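# Slide the paper roll onto the wooden holder's post

## Task

Fit the paper roll over the post of the wooden holder so that it sits down on the holder's base, then release the roll so no gripper is touching it.

## Robot and tools

Robot: two arms, left_arm and right_arm, each with a parallel two-finger gripper. Both report in one scene frame: origin at table-top height halfway between the arms' nominal bases, +z up, +x out across the table, left_arm toward +y. The arm names do not match image left and right. On a gripper, the fingers point along its own +z and open and close along its own y. end_effector_position is the point between the finger pads, about 1 cm short of the tips. Reported positions and orientations can be a few centimetres off, more at long reach, and friction or weight can leave a resting gripper a centimetre or more from the commanded pose without any contact.

The row format: every motion command is built from rows of 16 plain numbers covering both arms, even if only one moves. Order: left_arm x, y, z, qw, qx, qy, qz, opening, then right_arm x, y, z, qw, qx, qy, qz, opening. x, y, z are an absolute target for end_effector_position in metres, scene frame; the quaternion is an absolute target orientation, w first, scene frame. Opening is absolute, from -1 (closed) to +1 (fully open, 0.094 m). For an arm that should hold still, repeat the pose from the last result before it stopped, with the same quaternion every time, since the reported one drifts.

execute_actions takes "actions", a list holding at most one item, plus optional "cameras". An empty list just reports the state and includes pictures. An item {"rows": [...], "steps": n} plays one row per control step (1/30 s), up to 15 rows and 15 steps, at least 5 steps; with fewer rows than steps the last row repeats. Each row's targets must lie within 0.6 m of that arm's last reported position along each gripper axis, or the whole call is rejected. An item {"steps": n} with no rows waits up to 300 steps, counted from the previous result, so your writing time is included. Pictures come only if the list is empty or "cameras" names them. The result is taken 5 steps before the action finishes; those steps run afterwards.

move takes "target": one 16-number row, or a list of up to 15 rows (no 0.6 m limit). Each gripper travels in a straight line toward its pose, turning the short way, all arms finishing together, minimum 0.5 s, cut off at 10 s total. "speed" is the top path speed in m/s, 0.002 to 0.5 (default 0.25); turning is capped at twice that in rad/s; give one number or one per target. "blend" (metres, per target or one value) rounds corners in a list; 0 stops at each point. "blocking": false returns after about 0.5 s while the move continues. Paths ignore obstacles and the other arm. Openings of the first row are sent at once; openings of later rows are applied after the arms stop there. The result adds a "move:" line: done, off_target, moving, held or fault, plus limits. done means at rest within 10 mm and 2 degrees; it says nothing about contact. held means a check blocked a step or the clearance check ended the move; limits=paced means the pose was clipped.

wait takes "seconds" (0 to 10): time passes, no new command, returns early if a move ends. stop brakes a running move (fingers keep moving). zoom_image takes "camera" (cam_high, cam_left_wrist, cam_right_wrist) and "region" [x0, y0, x1, y1] in pixels, top-left origin, at most 504 by 504, from that camera's latest image. finished_scene takes "scene", the current scene's number; it ends the scene irreversibly and grades it, so call it only after the roll sits on the base and the hand is off it.

Control details: each step the commanded pose is clipped to within 100 mm and 20 degrees of the measured pose, then joints are driven by damped inverse kinematics, position before orientation. Far targets need several actions. Hand target in a result is what the controller now steers toward. Avoid passing near an arm's own base or swinging the wrist near the first joint's axis; this can flip the shoulder posture.

Gripping: grip_measured uses the opening scale; the last Joint positions entry is the opening in metres. Empty it reads up to 1.6 mm wide. Commanding about 0.05 below the first-contact reading (0.11 or more for round parts like the roll) reaches full force, roughly 50 to 64 N per pad; the reading follows the command, so it shows no touch. To release, command well above grip_measured. Close gently on fragile items.

Cameras: cam_high (fixed, overhead-front), cam_left_wrist, cam_right_wrist, each 672x504, with calibration given as K, distortion and T_world_to_cam mapping scene frame to camera frame; wrist images may lag during motion.

Results also list joint positions, velocities ("within noise" when still) and torques (joints 1 to 3 wrap at ±28 N m). Joint ranges in rad: waist -2.618 to 3.054, shoulder 0 to 3.142, elbow 0 to 3.142 (straight 2.901), wrist pitch -1.571 to 1.571, wrist yaw -1.571 to 1.571, wrist roll -2.094 to 2.094.

Avoid: dropping the roll or releasing it while it moves, knocking anything off the table, fast impacts, pressing far past contact, grippers or arms colliding with each other, and long stretched or straining holds, which heat motors (MOTOR HOT at 75 °C, fold and idle at 90 °C). Occasional tugs on a held part or pushes on loose objects can occur.

Each tool is called after ">>>" as name(argument=value, ...), one argument or row to a line, values as JSON.

## Session

>>> execute_actions(
  actions=[],
  cameras=["all"],
)

Scene clock: 0.00 s of 4400.00 s.
left_arm: end_effector_position=(+0.4202, +0.4363, +0.1842) grip_measured=+1.000 end_effector_quat_wxyz=(+0.502, -0.148, +0.852, +0.022) | right_arm: end_effector_position=(+0.3129, -0.0584, +0.2484) grip_measured=+1.000 end_effector_quat_wxyz=(+0.226, -0.313, +0.833, +0.396)
Joint positions: left_arm=[0.514 1.361 0.847 -0.026 0.275 0.032 0.094] | right_arm=[0.374 1.689 1.564 -0.823 -0.767 -0.075 0.094]
Joint velocities: within noise
Joint torques (N m): no reading
Motor temperatures (°C): left_arm=[23 24 21 24 22 21 23] | right_arm=[23 23 22 22 22 23 24]
Heat: left arm: 24 °C; right arm: 24 °C.
Hand target: left_arm +0.4204, +0.4360, +0.1883; +0.505, -0.146, +0.850, +0.022 | right_arm +0.3117, -0.0574, +0.2582; +0.235, -0.319, +0.826, +0.401
camera_calibration:
cam_left_wrist: T_world_to_cam=[[0.309565, -0.923343, 0.227172, 0.226925], [-0.769323, -0.383616, -0.510863, 0.609734], [0.558849, -0.0166232, -0.829103, 0.0287855], [0, 0, 0, 1]] pos_world=[0.382748, 0.443912, 0.283806]
cam_right_wrist: T_world_to_cam=[[0.784237, -0.424313, -0.452692, -0.15854], [-0.588642, -0.739459, -0.326651, 0.24589], [-0.196145, 0.522645, -0.82968, 0.401938], [0, 0, 0, 1]] pos_world=[0.347912, -0.0955156, 0.34203]

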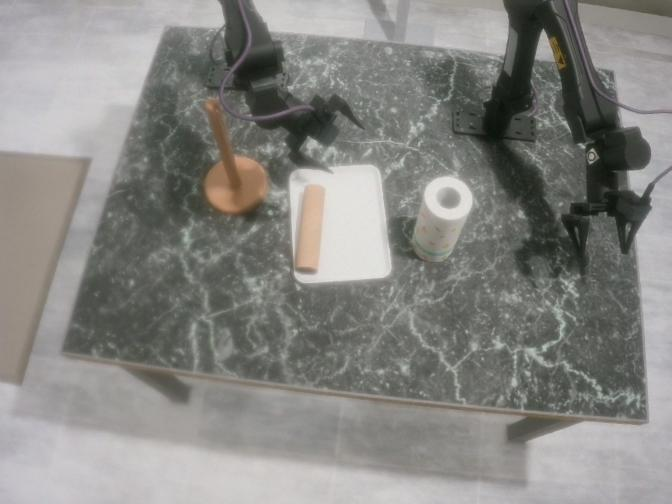

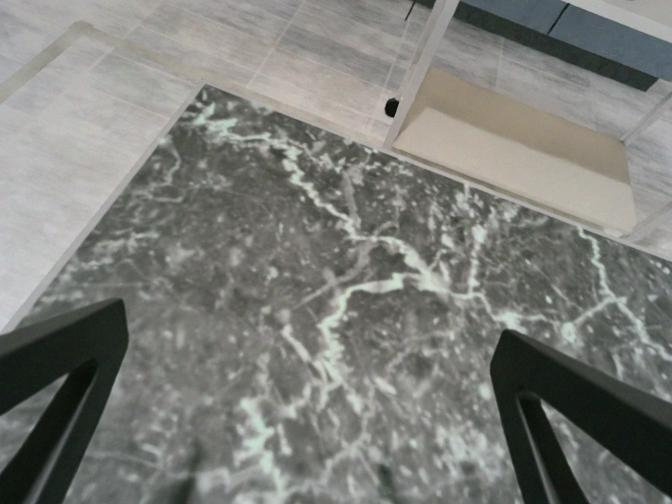

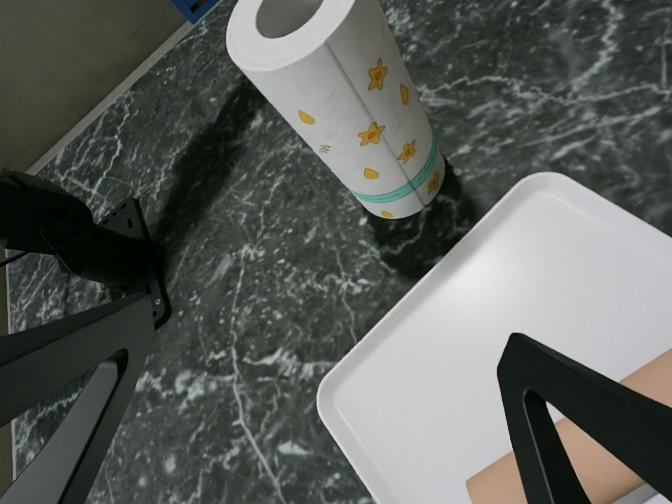

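>>> zoom_image(
  camera="cam_high",
  region=[180, 85, 300, 235],
)

>>> zoom_image(
  camera="cam_high",
  region=[380, 150, 500, 300],
)

Scaled by 3.360 from the camera's 672x504 image, which has a finer 960x720 frame.

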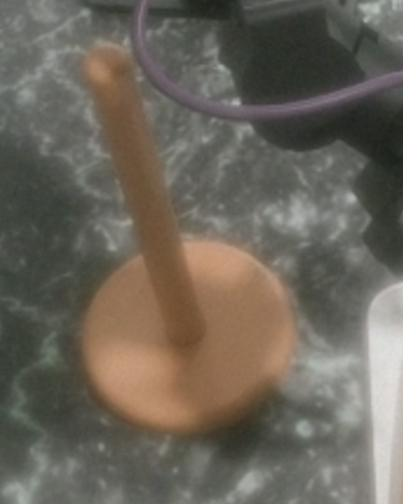

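Scaled by 3.360 from the camera's 672x504 image, which has a finer 960x720 frame.

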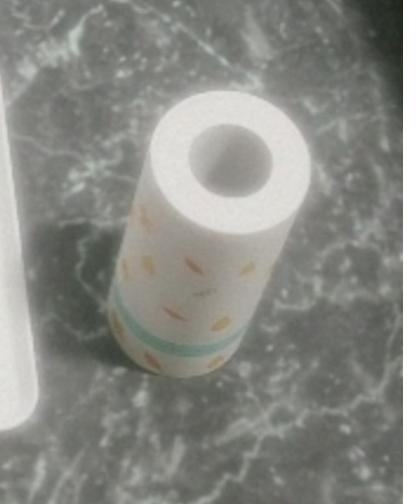

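>>> move(
  target=[0.4204,0.4360,0.1883,0.505,-0.146,0.850,0.022,1,0.277,0.037,0.16,0.5213,-0.3417,0.7445,0.2393,1],
)

Scene clock: 4.47 s of 4400.00 s.
left_arm: end_effector_position=(+0.4202, +0.4363, +0.1842) grip_measured=+1.000 end_effector_quat_wxyz=(+0.502, -0.148, +0.852, +0.022) | right_arm: end_effector_position=(+0.2773, +0.0375, +0.1710) grip_measured=+1.000 end_effector_quat_wxyz=(+0.524, -0.340, +0.741, +0.247)
Joint positions: left_arm=[0.514 1.361 0.847 -0.026 0.275 0.032 0.094] | right_arm=[0.871 1.598 0.817 0.447 0.012 0.015 0.094]
Joint velocities: within noise
Joint torques (N m): left_arm=[0.06 -6.6 7.83 2 0.12 -0.03] | right_arm=[0.36 -6.5 5.7 2.03 0.15 -0.04]
Motor temperatures (°C): left_arm=[23 24 21 25 22 21 23] | right_arm=[23 24 23 23 22 23 24]
Heat: left arm: 25 °C; right arm: 24 °C.
Hand target: left_arm +0.4204, +0.4360, +0.1884; +0.505, -0.146, +0.850, +0.022 | right_arm +0.2768, +0.0369, +0.1602; +0.521, -0.342, +0.744, +0.239
Off the commanded pose: left_arm 0.004 m, 0 deg | right_arm 0.011 m, 1 deg.
Kept back: nothing.
move: off_target (right_arm)
camera_calibration:
cam_left_wrist: T_world_to_cam=[[0.309565, -0.923343, 0.227172, 0.226925], [-0.769323, -0.383616, -0.510863, 0.609734], [0.558849, -0.0166232, -0.829103, 0.0287855], [0, 0, 0, 1]] pos_world=[0.382748, 0.443912, 0.283806]
cam_right_wrist: T_world_to_cam=[[0.798506, -0.594196, 0.0965353, -0.216483], [-0.390843, -0.633691, -0.667591, 0.270065], [0.457853, 0.495345, -0.738243, 0.0846268], [0, 0, 0, 1]] pos_world=[0.23967, 0.000584929, 0.263667]

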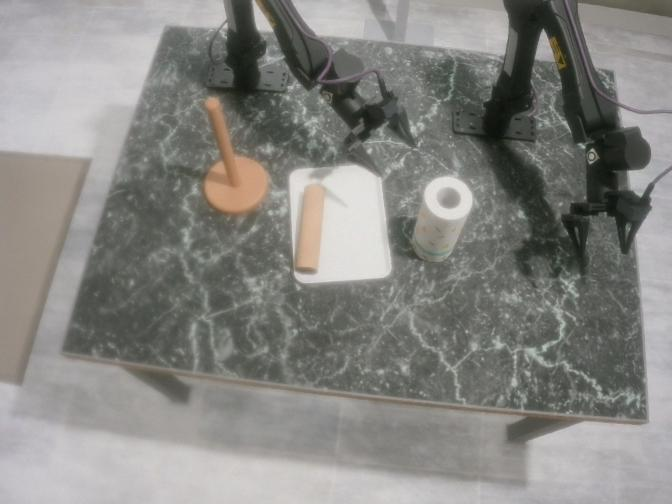

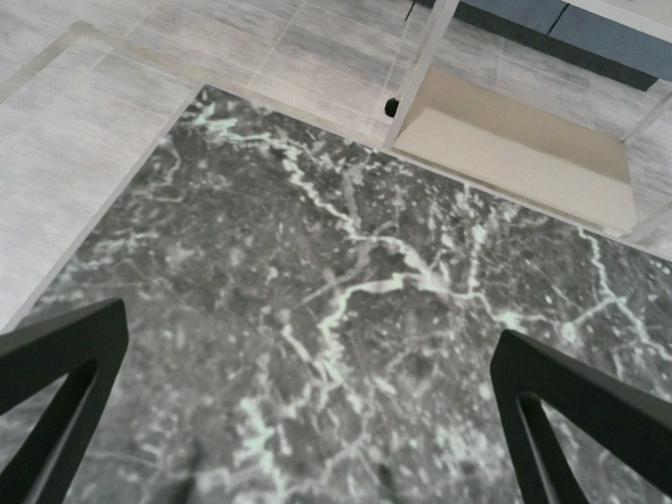

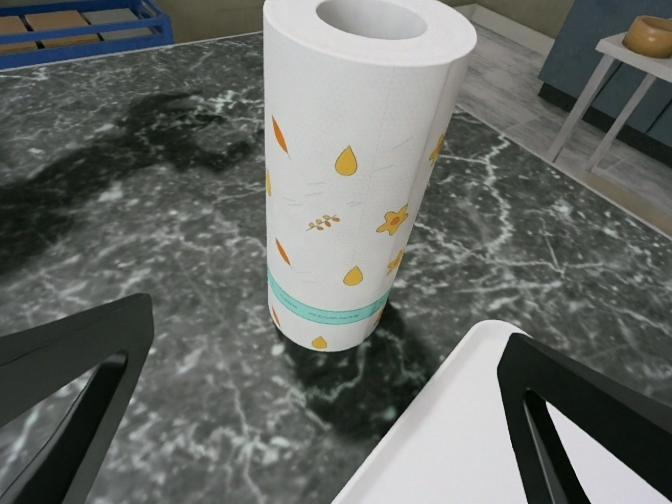

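>>> move(
  target=[0.4204,0.4360,0.1883,0.505,-0.146,0.850,0.022,1,0.319,0.079,0.143,0.5213,-0.3417,0.7445,0.2393,1],
  speed=0.12,
)

>>> zoom_image(
  camera="cam_high",
  region=[340, 100, 500, 270],
)

Scene clock: 5.83 s of 4400.00 s.
left_arm: end_effector_position=(+0.4202, +0.4363, +0.1842) grip_measured=+1.000 end_effector_quat_wxyz=(+0.502, -0.148, +0.852, +0.022) | right_arm: end_effector_position=(+0.3085, +0.0741, +0.1364) grip_measured=+1.000 end_effector_quat_wxyz=(+0.510, -0.346, +0.751, +0.238)
Joint positions: left_arm=[0.514 1.361 0.847 -0.026 0.275 0.032 0.094] | right_arm=[0.869 1.836 0.979 0.481 0.013 0.009 0.094]
Joint velocities: within noise
Joint torques (N m): left_arm=[0.02 -6.54 7.87 1.98 0.11 -0.02] | right_arm=[-0.77 -8.31 10.09 2.01 -0.02 -0.04]
Motor temperatures (°C): left_arm=[23 24 21 26 22 21 23] | right_arm=[23 24 23 24 22 23 24]
Heat: left arm: 26 °C; right arm: 24 °C.
Hand target: left_arm +0.4204, +0.4360, +0.1884; +0.505, -0.146, +0.850, +0.022 | right_arm +0.3186, +0.0783, +0.1430; +0.521, -0.342, +0.745, +0.239
Off the commanded pose: left_arm 0.004 m, 0 deg | right_arm 0.013 m, 2 deg.
Kept back: nothing.
move: off_target (right_arm)
camera_calibration:
cam_left_wrist: T_world_to_cam=[[0.309565, -0.923343, 0.227172, 0.226925], [-0.769323, -0.383616, -0.510863, 0.609734], [0.558849, -0.0166232, -0.829103, 0.0287855], [0, 0, 0, 1]] pos_world=[0.382748, 0.443912, 0.283806]
cam_right_wrist: T_world_to_cam=[[0.800561, -0.590776, 0.100431, -0.217762], [-0.404986, -0.656911, -0.635967, 0.284141], [0.441688, 0.468457, -0.765153, 0.0373287], [0, 0, 0, 1]] pos_world=[0.272917, 0.0405201, 0.231137]

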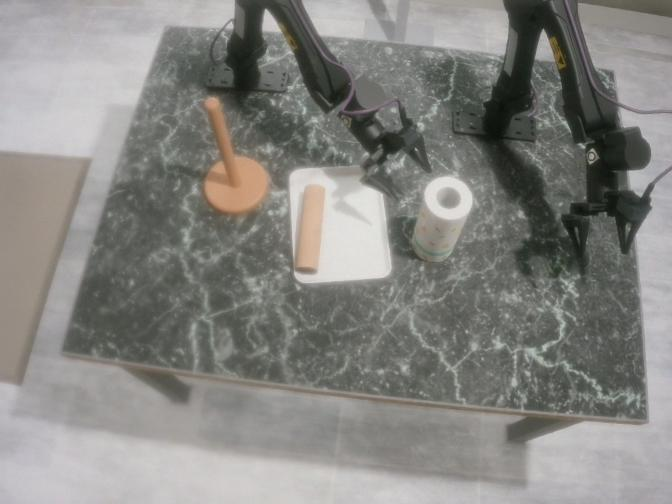

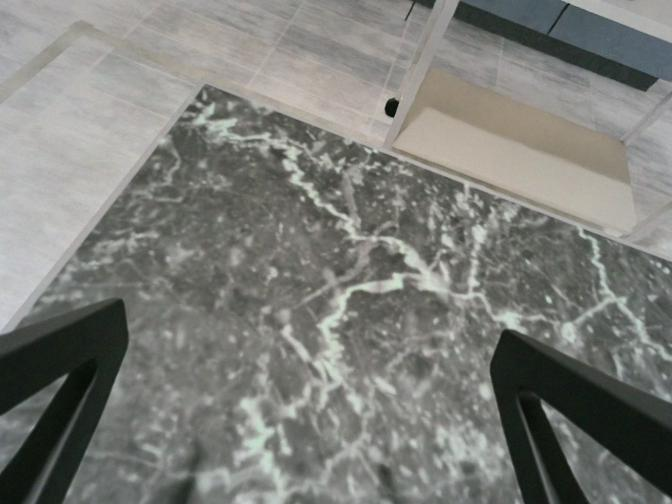

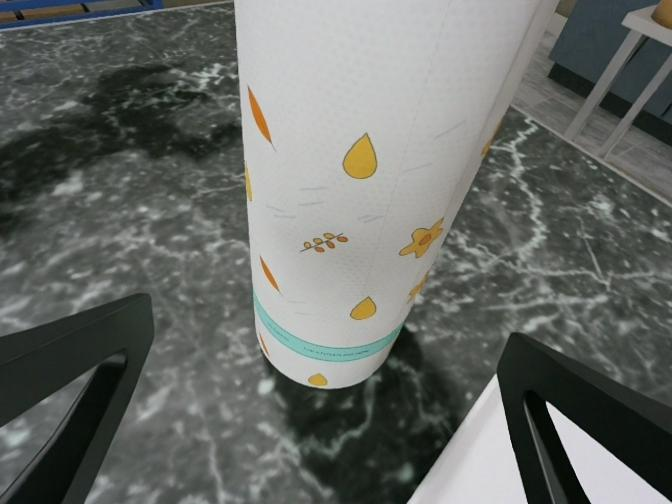

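Scaled by 2.965 from the camera's 672x504 image, which has a finer 960x720 frame.

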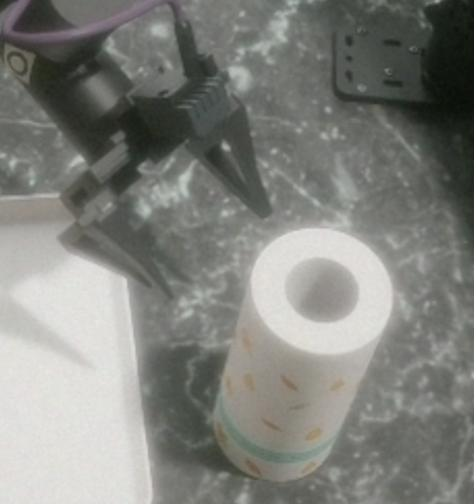

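>>> move(
  target=[0.4204,0.4360,0.1883,0.505,-0.146,0.850,0.022,1,0.330,0.083,0.155,0.5213,-0.3417,0.7445,0.2393,1],
  speed=0.1,
  cameras=["cam_high","cam_right_wrist"],
)

Scene clock: 7.17 s of 4400.00 s.
left_arm: end_effector_position=(+0.4202, +0.4363, +0.1842) grip_measured=+1.000 end_effector_quat_wxyz=(+0.502, -0.148, +0.852, +0.022) | right_arm: end_effector_position=(+0.3237, +0.0786, +0.1550) grip_measured=+1.000 end_effector_quat_wxyz=(+0.522, -0.339, +0.745, +0.238)
Joint positions: left_arm=[0.514 1.361 0.847 -0.026 0.275 0.032 0.094] | right_arm=[0.851 1.845 1.05 0.447 0.01 0.004 0.094]
Joint velocities: within noise
Joint torques (N m): left_arm=[-0.02 -6.49 7.94 1.98 0.12 -0.01] | right_arm=[-0.54 -8.55 10.18 1.73 -0.15 -0.02]
Motor temperatures (°C): left_arm=[23 24 21 26 22 21 23] | right_arm=[23 24 23 24 22 23 24]
Heat: left arm: 26 °C; right arm: 24 °C.
Hand target: left_arm +0.4204, +0.4360, +0.1884; +0.505, -0.146, +0.850, +0.022 | right_arm +0.3298, +0.0827, +0.1550; +0.521, -0.342, +0.744, +0.239
Off the commanded pose: left_arm 0.004 m, 0 deg | right_arm 0.008 m, 0 deg.
Kept back: nothing.
move: done
camera_calibration:
cam_right_wrist: T_world_to_cam=[[0.790973, -0.602723, 0.1053, -0.225827], [-0.400073, -0.63969, -0.656306, 0.305301], [0.46293, 0.476993, -0.747111, 0.0323464], [0, 0, 0, 1]] pos_world=[0.285791, 0.0437579, 0.248316]
Images, in order (width x height): cam_high 672x504, cam_right_wrist 672x504.

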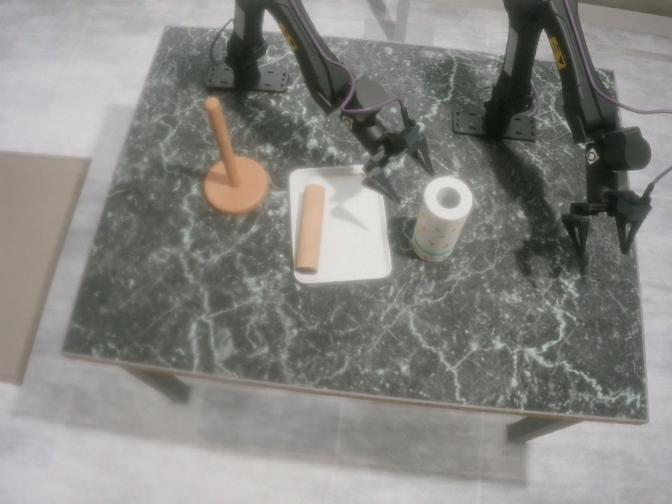

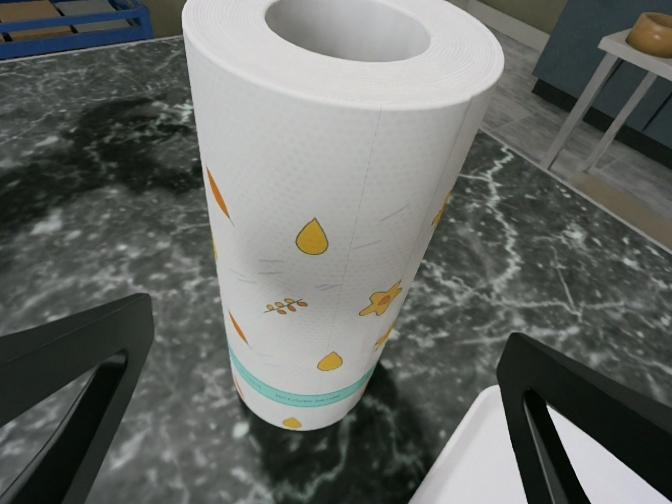

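>>> move(
  target=[0.4204,0.4360,0.1883,0.505,-0.146,0.850,0.022,1,0.350,0.107,0.155,0.5213,-0.3417,0.7445,0.2393,1],
  speed=0.06,
  cameras=["cam_high","cam_right_wrist"],
)

>>> zoom_image(
  camera="cam_high",
  region=[340, 100, 500, 270],
)

Scene clock: 8.33 s of 4400.00 s.
left_arm: end_effector_position=(+0.4202, +0.4363, +0.1842) grip_measured=+1.000 end_effector_quat_wxyz=(+0.502, -0.148, +0.852, +0.022) | right_arm: end_effector_position=(+0.3438, +0.1022, +0.1563) grip_measured=+1.000 end_effector_quat_wxyz=(+0.523, -0.339, +0.745, +0.238)
Joint positions: left_arm=[0.514 1.361 0.847 -0.026 0.275 0.032 0.094] | right_arm=[0.851 1.946 1.193 0.407 0.01 0.004 0.094]
Joint velocities: within noise
Joint torques (N m): left_arm=[0.02 -6.49 7.91 1.97 0.12 -0.02] | right_arm=[-0.49 -9.43 10.58 1.74 -0.15 -0.03]
Motor temperatures (°C): left_arm=[23 24 21 26 22 21 23] | right_arm=[23 24 23 24 22 23 24]
Heat: left arm: 26 °C; right arm: 24 °C.
Hand target: left_arm +0.4204, +0.4360, +0.1884; +0.505, -0.146, +0.850, +0.022 | right_arm +0.3498, +0.1066, +0.1549; +0.521, -0.341, +0.744, +0.239
Off the commanded pose: left_arm 0.004 m, 0 deg | right_arm 0.008 m, 0 deg.
Kept back: nothing.
move: done
camera_calibration:
cam_right_wrist: T_world_to_cam=[[0.790816, -0.602906, 0.105425, -0.227604], [-0.399097, -0.638546, -0.658013, 0.329078], [0.464038, 0.478292, -0.74559, 0.0120341], [0, 0, 0, 1]] pos_world=[0.305742, 0.0671521, 0.249505]
Images, in order (width x height): cam_high 672x504, cam_right_wrist 672x504.

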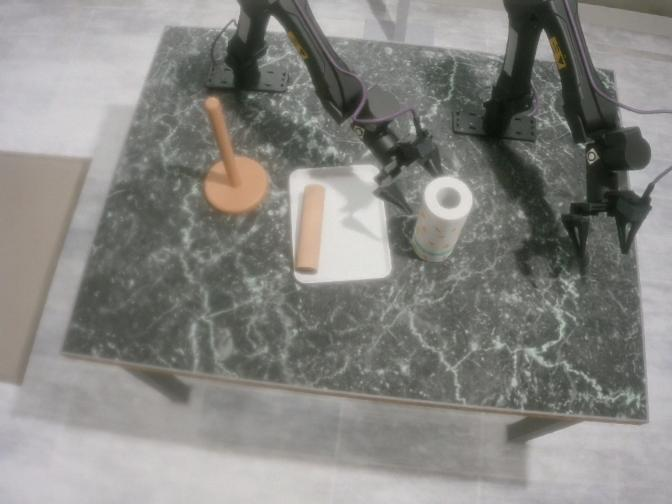

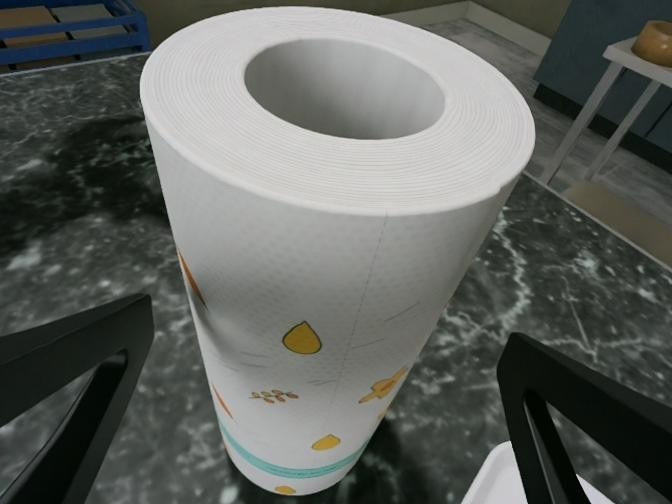

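Scaled by 2.965 from the camera's 672x504 image, which has a finer 960x720 frame.

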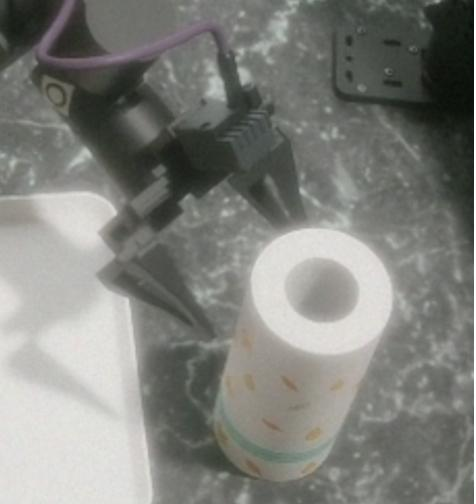

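>>> move(
  target=[0.4204,0.4360,0.1883,0.505,-0.146,0.850,0.022,1,0.378,0.139,0.155,0.5213,-0.3417,0.7445,0.2393,1],
  speed=0.05,
  cameras=["cam_high","cam_right_wrist"],
)

>>> zoom_image(
  camera="cam_high",
  region=[340, 100, 500, 270],
)

Scene clock: 9.87 s of 4400.00 s.
left_arm: end_effector_position=(+0.4202, +0.4363, +0.1842) grip_measured=+1.000 end_effector_quat_wxyz=(+0.502, -0.148, +0.852, +0.022) | right_arm: end_effector_position=(+0.3714, +0.1348, +0.1586) grip_measured=+1.000 end_effector_quat_wxyz=(+0.524, -0.339, +0.744, +0.239)
Joint positions: left_arm=[0.514 1.361 0.847 -0.026 0.275 0.032 0.094] | right_arm=[0.851 2.087 1.413 0.331 0.009 0.004 0.094]
Joint velocities: within noise
Joint torques (N m): left_arm=[0.01 -6.5 7.88 1.97 0.12 -0.02] | right_arm=[-0.53 -10.74 10.82 1.74 -0.14 -0.03]
Motor temperatures (°C): left_arm=[23 24 21 26 22 21 23] | right_arm=[23 24 23 24 22 23 24]
Heat: left arm: 26 °C; right arm: 24 °C.
Hand target: left_arm +0.4204, +0.4360, +0.1884; +0.505, -0.146, +0.850, +0.022 | right_arm +0.3777, +0.1385, +0.1548; +0.521, -0.341, +0.744, +0.239
Off the commanded pose: left_arm 0.004 m, 0 deg | right_arm 0.009 m, 0 deg.
Kept back: nothing.
move: done
camera_calibration:
cam_right_wrist: T_world_to_cam=[[0.791314, -0.602294, 0.105187, -0.230197], [-0.397462, -0.637471, -0.660042, 0.362011], [0.464593, 0.480492, -0.743828, -0.0154883], [0, 0, 0, 1]] pos_world=[0.333239, 0.0995673, 0.251636]
Images, in order (width x height): cam_high 672x504, cam_right_wrist 672x504.

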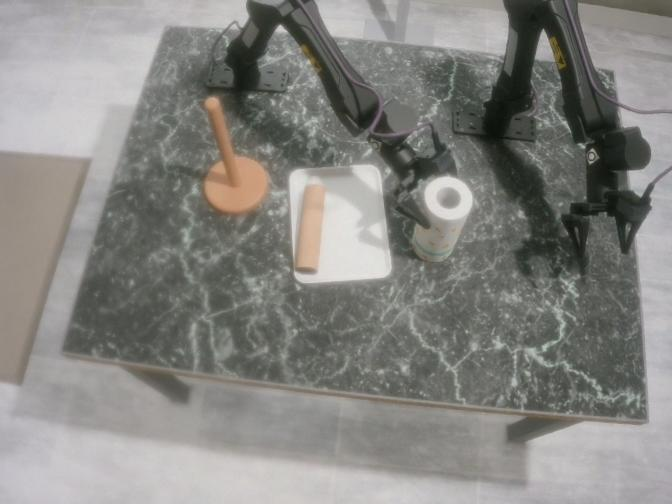

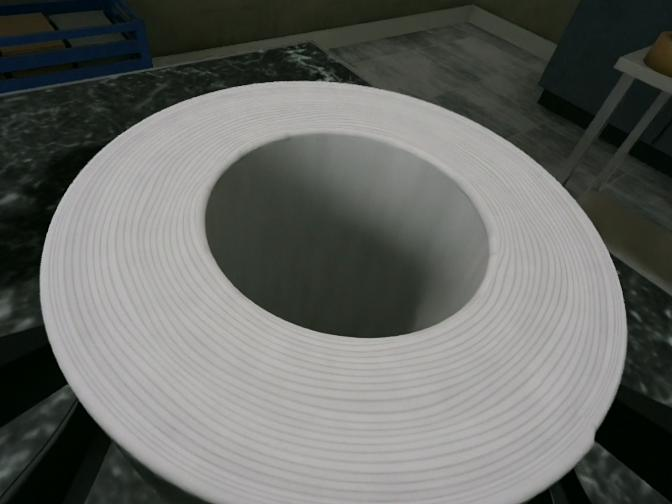

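Scaled by 2.965 from the camera's 672x504 image, which has a finer 960x720 frame.

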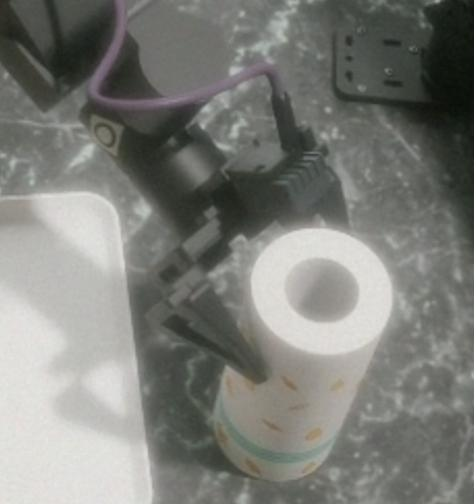

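>>> move(
  target=[0.4204,0.4360,0.1883,0.505,-0.146,0.850,0.022,1,0.378,0.139,0.155,0.5213,-0.3417,0.7445,0.2393,0.72],
  cameras=[],
)

>>> move(
  target=[0.4204,0.4360,0.1883,0.505,-0.146,0.850,0.022,1,0.378,0.139,0.155,0.5213,-0.3417,0.7445,0.2393,0.5],
  cameras=["cam_high"],
)

Scene clock: 10.83 s of 4400.00 s.
left_arm: end_effector_position=(+0.4202, +0.4363, +0.1842) grip_measured=+1.000 end_effector_quat_wxyz=(+0.502, -0.148, +0.852, +0.022) | right_arm: end_effector_position=(+0.3711, +0.1349, +0.1581) grip_measured=+0.720 end_effector_quat_wxyz=(+0.523, -0.340, +0.744, +0.239)
Joint positions: left_arm=[0.514 1.361 0.847 -0.026 0.275 0.032 0.094] | right_arm=[0.851 2.087 1.413 0.328 0.007 0.003 0.081]
Joint velocities: within noise
Joint torques (N m): left_arm=[0.05 -6.58 7.92 1.98 0.1 -0.01] | right_arm=[-0.54 -10.71 10.8 1.72 -0.14 -0.02]
Motor temperatures (°C): left_arm=[23 24 21 27 22 21 23] | right_arm=[23 24 23 24 22 23 24]
Heat: left arm: 27 °C; right arm: 24 °C.
Hand target: left_arm +0.4204, +0.4360, +0.1884; +0.505, -0.146, +0.850, +0.022 | right_arm +0.3777, +0.1386, +0.1549; +0.521, -0.342, +0.744, +0.239
Off the commanded pose: left_arm 0.004 m, 0 deg | right_arm 0.009 m, 0 deg.
Kept back: nothing.
move: done
No camera images: "cameras" was empty.

Scene clock: 11.53 s of 4400.00 s.
left_arm: end_effector_position=(+0.4202, +0.4363, +0.1842) grip_measured=+1.000 end_effector_quat_wxyz=(+0.502, -0.148, +0.852, +0.022) | right_arm: end_effector_position=(+0.3711, +0.1349, +0.1581) grip_measured=+0.691 end_effector_quat_wxyz=(+0.523, -0.340, +0.744, +0.239)
Joint positions: left_arm=[0.514 1.361 0.847 -0.026 0.275 0.032 0.094] | right_arm=[0.851 2.087 1.413 0.328 0.007 0.003 0.079]
Joint velocities: within noise
Joint torques (N m): left_arm=[-0.05 -6.56 7.88 1.96 0.11 -0.01] | right_arm=[-0.58 -10.73 10.8 1.73 -0.12 -0.01]
Motor temperatures (°C): left_arm=[23 25 21 27 22 21 23] | right_arm=[23 25 23 25 22 23 24]
Heat: left arm: 27 °C; right arm: 25 °C.
Hand target: left_arm +0.4204, +0.4360, +0.1884; +0.505, -0.146, +0.850, +0.022 | right_arm +0.3777, +0.1386, +0.1549; +0.521, -0.342, +0.744, +0.239
Off the commanded pose: left_arm 0.004 m, 0 deg | right_arm 0.009 m, 0 deg.
Kept back: nothing.
move: done
Images, in order (width x height): cam_high 672x504.

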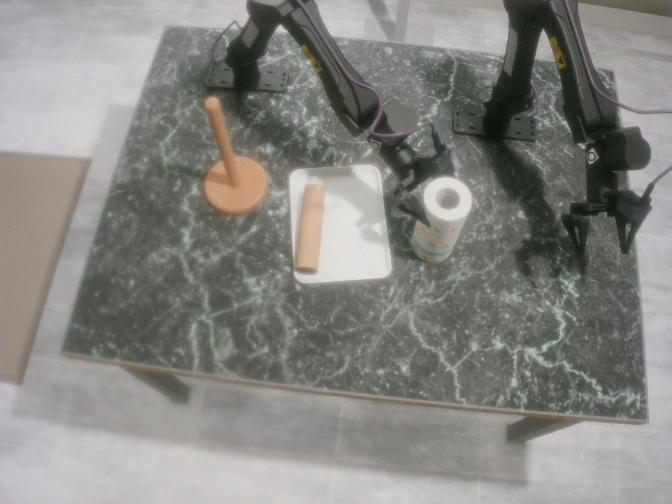

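>>> move(
  target=[
    [0.4204,0.4360,0.1883,0.505,-0.146,0.850,0.022,1,0.373,0.134,0.24,0.5213,-0.3417,0.7445,0.2393,0.5],
    [0.4204,0.4360,0.1883,0.505,-0.146,0.850,0.022,1,0.31,-0.02,0.45,0.5363,-0.2909,0.7659,0.2037,0.5],
    [0.4204,0.4360,0.1883,0.505,-0.146,0.850,0.022,1,0.29,-0.22,0.515,0.573,-0.0357,0.8184,0.025,0.5],
  ],
  blend=[0.04,0.05,0],
  speed=[0.12,0.2,0.2],
)

Scene clock: 16.13 s of 4400.00 s.
left_arm: end_effector_position=(+0.4202, +0.4363, +0.1842) grip_measured=+1.000 end_effector_quat_wxyz=(+0.502, -0.148, +0.852, +0.022) | right_arm: end_effector_position=(+0.2924, -0.2116, +0.5015) grip_measured=+0.684 end_effector_quat_wxyz=(+0.557, -0.053, +0.829, +0.025)
Joint positions: left_arm=[0.514 1.361 0.847 -0.026 0.275 0.032 0.094] | right_arm=[0.563 1.47 2.266 -1.226 0.43 0.17 0.079]
Joint velocities: within noise
Joint torques (N m): left_arm=[-0.06 -6.56 7.9 1.98 0.13 -0.01] | right_arm=[-0.64 -4.66 7.25 1.82 0.35 0.1]
Motor temperatures (°C): left_arm=[23 25 22 27 22 21 23] | right_arm=[23 25 24 25 22 23 24]
Heat: left arm: 27 °C; right arm: 25 °C.
Hand target: left_arm +0.4204, +0.4360, +0.1884; +0.505, -0.146, +0.850, +0.022 | right_arm +0.2895, -0.2201, +0.5147; +0.573, -0.036, +0.818, +0.025
Off the commanded pose: left_arm 0.004 m, 0 deg | right_arm 0.016 m, 3 deg.
Kept back: nothing.
move: off_target (right_arm)
camera_calibration:
cam_left_wrist: T_world_to_cam=[[0.309565, -0.923343, 0.227172, 0.226925], [-0.769323, -0.383616, -0.510863, 0.609734], [0.558849, -0.0166232, -0.829103, 0.0287855], [0, 0, 0, 1]] pos_world=[0.382748, 0.443912, 0.283806]
cam_right_wrist: T_world_to_cam=[[0.183072, -0.975596, 0.121231, -0.321558], [-0.750772, -0.218353, -0.623429, 0.509731], [0.634686, 0.0231156, -0.772424, 0.310615], [0, 0, 0, 1]] pos_world=[0.244417, -0.209589, 0.596691]

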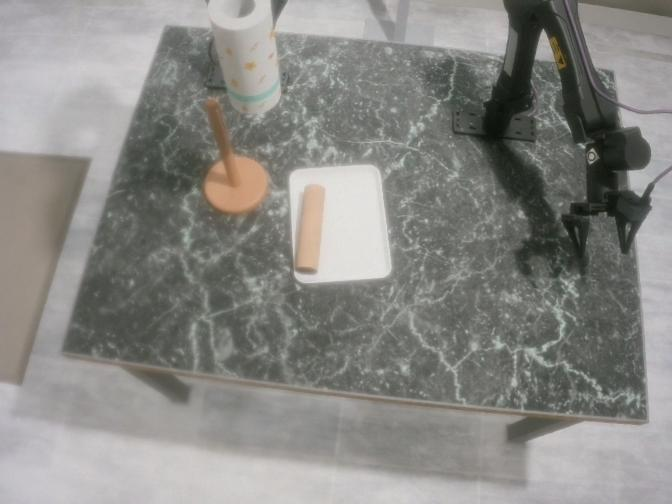

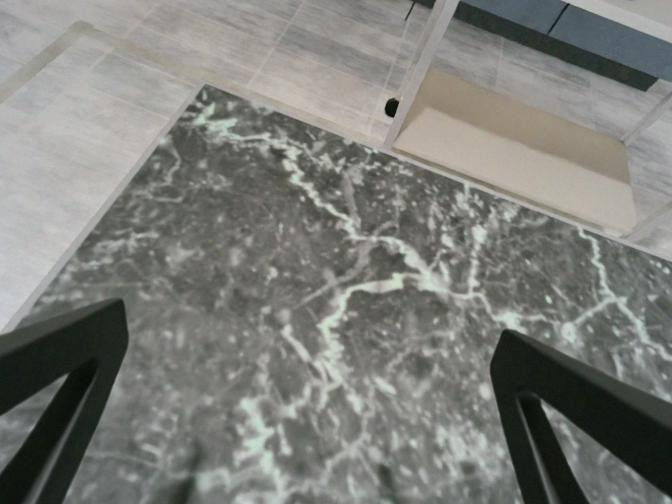

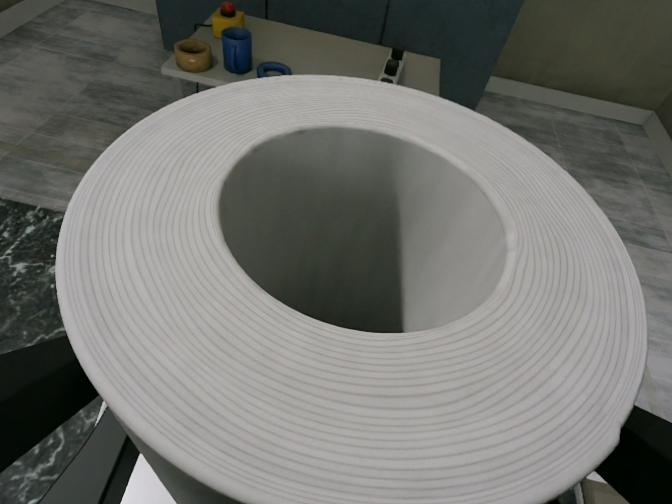

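>>> zoom_image(
  camera="cam_high",
  region=[180, 0, 310, 130],
)

Scaled by 3.877 from the camera's 672x504 image, which has a finer 960x720 frame.

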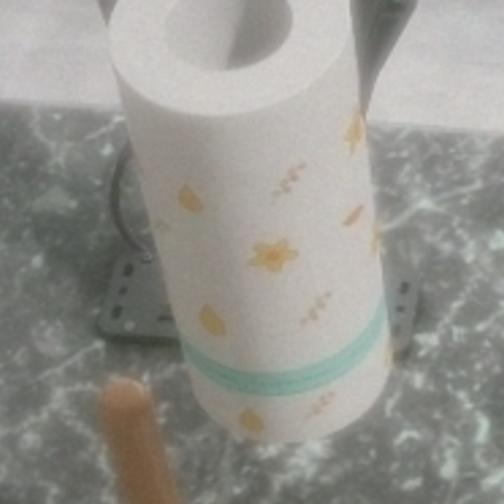

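>>> move(
  target=[0.4204,0.4360,0.1883,0.505,-0.146,0.850,0.022,1,0.279,-0.302,0.515,0.573,-0.0357,0.8184,0.025,0.5],
  speed=0.1,
)

>>> zoom_image(
  camera="cam_high",
  region=[140, 0, 270, 130],
)

Scene clock: 18.10 s of 4400.00 s.
left_arm: end_effector_position=(+0.4202, +0.4363, +0.1842) grip_measured=+1.000 end_effector_quat_wxyz=(+0.502, -0.148, +0.852, +0.022) | right_arm: end_effector_position=(+0.2851, -0.3015, +0.5068) grip_measured=+0.684 end_effector_quat_wxyz=(+0.559, -0.033, +0.828, +0.021)
Joint positions: left_arm=[0.514 1.361 0.847 -0.026 0.275 0.032 0.094] | right_arm=[0.095 1.361 2.205 -1.228 0.028 0.01 0.079]
Joint velocities: within noise
Joint torques (N m): left_arm=[0.03 -6.53 7.83 1.98 0.11 -0.01] | right_arm=[-0.64 -5.01 3.62 2.03 -0.15 -0.02]
Motor temperatures (°C): left_arm=[23 25 22 27 22 21 23] | right_arm=[23 25 24 26 22 23 25]
Heat: left arm: 27 °C; right arm: 26 °C.
Hand target: left_arm +0.4204, +0.4360, +0.1884; +0.505, -0.146, +0.850, +0.022 | right_arm +0.2788, -0.3019, +0.5150; +0.573, -0.036, +0.819, +0.025
Off the commanded pose: left_arm 0.004 m, 0 deg | right_arm 0.010 m, 2 deg.
Kept back: nothing.
move: done
camera_calibration:
cam_left_wrist: T_world_to_cam=[[0.309565, -0.923343, 0.227172, 0.226925], [-0.769323, -0.383616, -0.510863, 0.609734], [0.558849, -0.0166232, -0.829103, 0.0287855], [0, 0, 0, 1]] pos_world=[0.382748, 0.443912, 0.283806]
cam_right_wrist: T_world_to_cam=[[0.146408, -0.983668, 0.104696, -0.392241], [-0.756096, -0.179522, -0.629357, 0.504152], [0.637874, 0.0129824, -0.770031, 0.316134], [0, 0, 0, 1]] pos_world=[0.236961, -0.299433, 0.601791]

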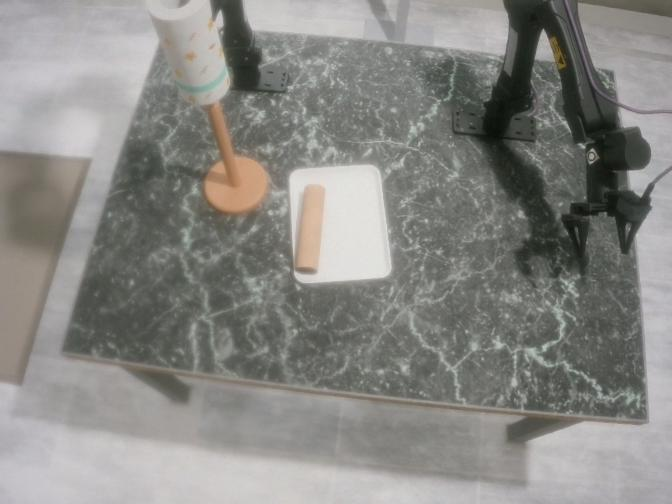

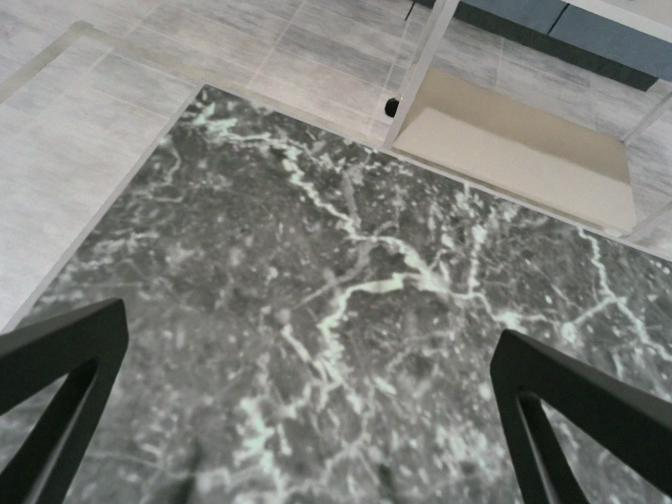

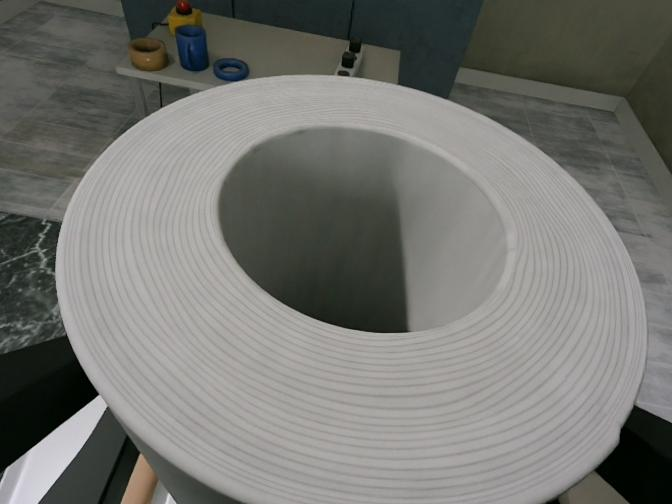

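Scaled by 3.877 from the camera's 672x504 image, which has a finer 960x720 frame.

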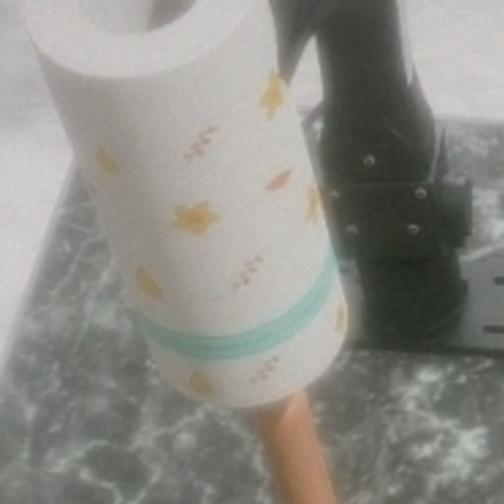

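>>> move(
  target=[0.4204,0.4360,0.1883,0.505,-0.146,0.850,0.022,1,0.277,-0.298,0.48,0.573,-0.0357,0.8184,0.025,0.5],
  speed=0.08,
  cameras=["cam_high"],
)

>>> zoom_image(
  camera="cam_high",
  region=[140, 0, 270, 130],
)

Scene clock: 19.67 s of 4400.00 s.
left_arm: end_effector_position=(+0.4202, +0.4363, +0.1842) grip_measured=+1.000 end_effector_quat_wxyz=(+0.502, -0.148, +0.852, +0.022) | right_arm: end_effector_position=(+0.2803, -0.2984, +0.4684) grip_measured=+0.684 end_effector_quat_wxyz=(+0.552, -0.038, +0.833, +0.024)
Joint positions: left_arm=[0.514 1.361 0.847 -0.026 0.275 0.032 0.094] | right_arm=[0.106 1.208 1.883 -1.076 0.027 0.009 0.079]
Joint velocities: within noise
Joint torques (N m): left_arm=[-0.03 -6.5 7.84 1.96 0.12 -0.03] | right_arm=[0.8 -4.33 4.44 2.28 0.13 0.08]
Motor temperatures (°C): left_arm=[23 25 22 28 22 21 23] | right_arm=[23 25 24 26 22 23 25]
Heat: left arm: 28 °C; right arm: 26 °C.
Hand target: left_arm +0.4204, +0.4360, +0.1884; +0.505, -0.146, +0.850, +0.022 | right_arm +0.2767, -0.2980, +0.4800; +0.573, -0.036, +0.819, +0.025
Off the commanded pose: left_arm 0.004 m, 0 deg | right_arm 0.012 m, 3 deg.
Kept back: nothing.
move: off_target (right_arm)
Images, in order (width x height): cam_high 672x504.

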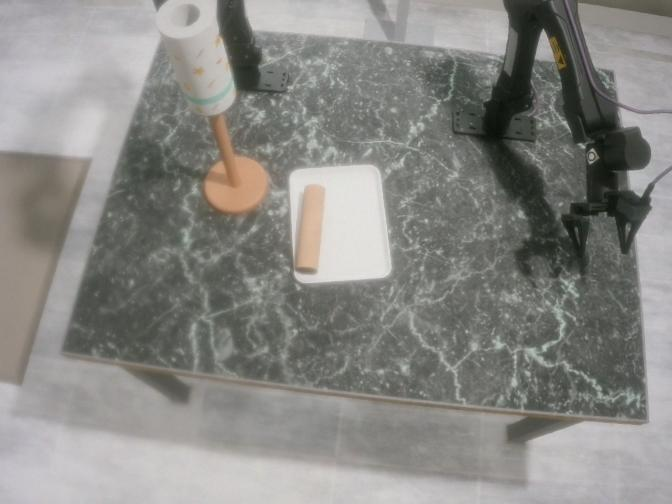

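Scaled by 3.877 from the camera's 672x504 image, which has a finer 960x720 frame.

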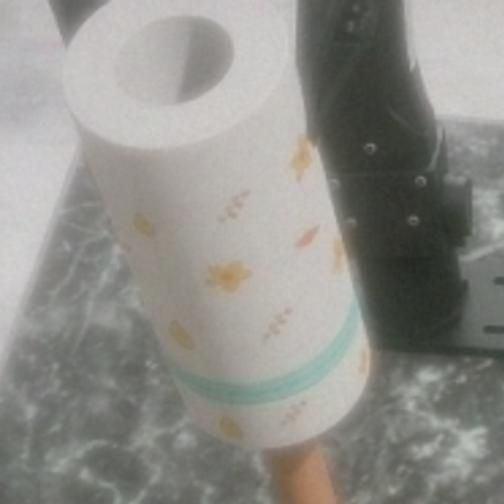

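>>> move(
  target=[0.4204,0.4360,0.1883,0.505,-0.146,0.850,0.022,1,0.282,-0.3005,0.48,0.573,-0.0357,0.8184,0.025,0.5],
  speed=0.08,
  cameras=["cam_high"],
)

>>> zoom_image(
  camera="cam_high",
  region=[170, 50, 250, 130],
)

Scene clock: 21.00 s of 4400.00 s.
left_arm: end_effector_position=(+0.4202, +0.4363, +0.1842) grip_measured=+1.000 end_effector_quat_wxyz=(+0.502, -0.148, +0.852, +0.022) | right_arm: end_effector_position=(+0.2814, -0.2994, +0.4704) grip_measured=+0.684 end_effector_quat_wxyz=(+0.555, -0.037, +0.830, +0.023)
Joint positions: left_arm=[0.514 1.361 0.847 -0.026 0.275 0.032 0.094] | right_arm=[0.103 1.208 1.883 -1.067 0.027 0.009 0.079]
Joint velocities: within noise
Joint torques (N m): left_arm=[-0.02 -6.53 7.94 1.98 0.11 -0.03] | right_arm=[-0.54 -3.12 4.75 2.23 -0.1 0]
Motor temperatures (°C): left_arm=[23 25 22 28 22 21 23] | right_arm=[23 25 24 26 22 23 25]
Heat: left arm: 28 °C; right arm: 26 °C.
Hand target: left_arm +0.4204, +0.4360, +0.1884; +0.505, -0.146, +0.850, +0.022 | right_arm +0.2817, -0.3004, +0.4799; +0.573, -0.036, +0.819, +0.025
Off the commanded pose: left_arm 0.004 m, 0 deg | right_arm 0.010 m, 2 deg.
Kept back: nothing.
move: done
Images, in order (width x height): cam_high 672x504.

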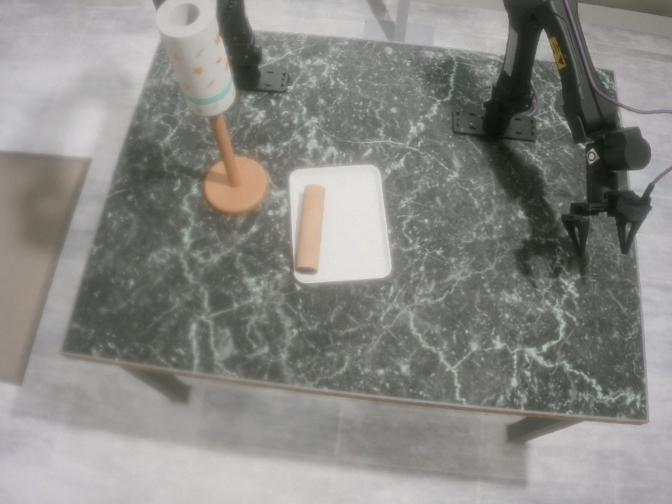

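Scaled by 6.300 from the camera's 672x504 image, which has a finer 960x720 frame.

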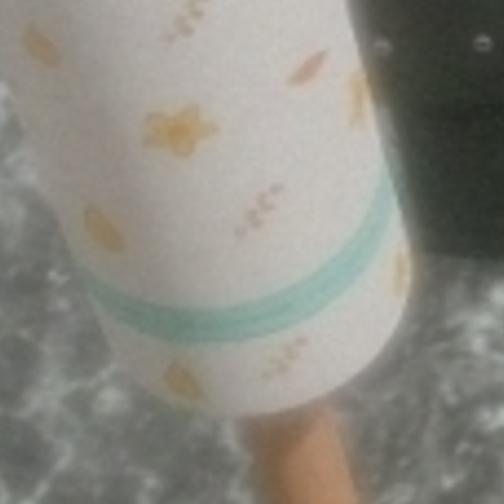

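>>> move(
  target=[0.4204,0.4360,0.1883,0.505,-0.146,0.850,0.022,1,0.284,-0.3015,0.43,0.573,-0.0357,0.8184,0.025,0.5],
  speed=0.06,
  cameras=["cam_high"],
)

>>> zoom_image(
  camera="cam_high",
  region=[150, 10, 270, 160],
)

Scene clock: 22.60 s of 4400.00 s.
left_arm: end_effector_position=(+0.4202, +0.4363, +0.1842) grip_measured=+1.000 end_effector_quat_wxyz=(+0.502, -0.148, +0.852, +0.022) | right_arm: end_effector_position=(+0.2872, -0.3005, +0.4179) grip_measured=+0.684 end_effector_quat_wxyz=(+0.551, -0.035, +0.834, +0.022)
Joint positions: left_arm=[0.514 1.361 0.847 -0.026 0.275 0.032 0.094] | right_arm=[0.095 1.08 1.548 -0.872 0.025 0.009 0.079]
Joint velocities: within noise
Joint torques (N m): left_arm=[-0.01 -6.57 7.84 1.97 0.11 -0.01] | right_arm=[-0.68 -4.37 5.35 2.22 -0.14 -0.02]
Motor temperatures (°C): left_arm=[23 25 22 28 22 21 23] | right_arm=[23 25 24 27 22 23 25]
Heat: left arm: 28 °C; right arm: 27 °C.
Hand target: left_arm +0.4204, +0.4360, +0.1884; +0.505, -0.146, +0.850, +0.022 | right_arm +0.2836, -0.3015, +0.4300; +0.573, -0.036, +0.819, +0.025
Off the commanded pose: left_arm 0.004 m, 0 deg | right_arm 0.013 m, 3 deg.
Kept back: nothing.
move: off_target (right_arm)
Images, in order (width x height): cam_high 672x504.

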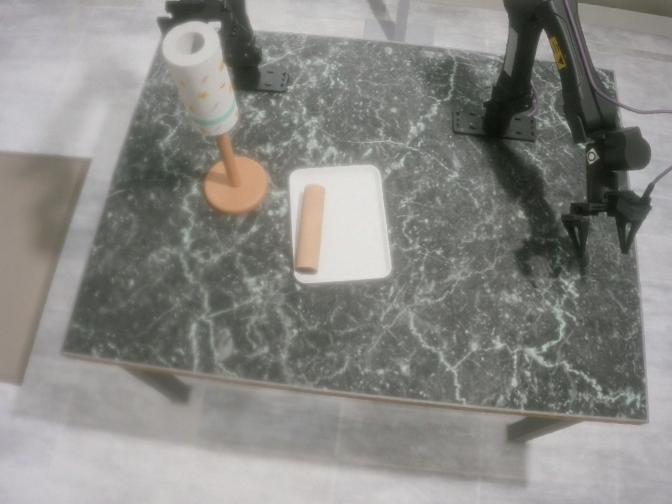

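Scaled by 3.360 from the camera's 672x504 image, which has a finer 960x720 frame.

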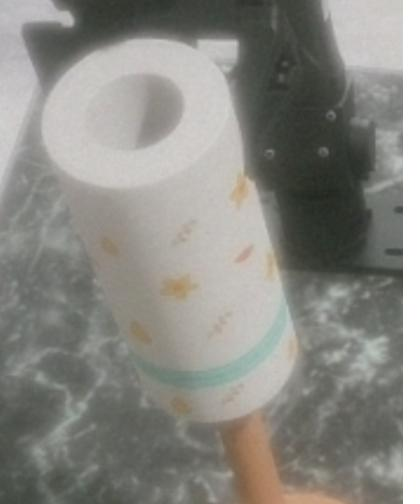

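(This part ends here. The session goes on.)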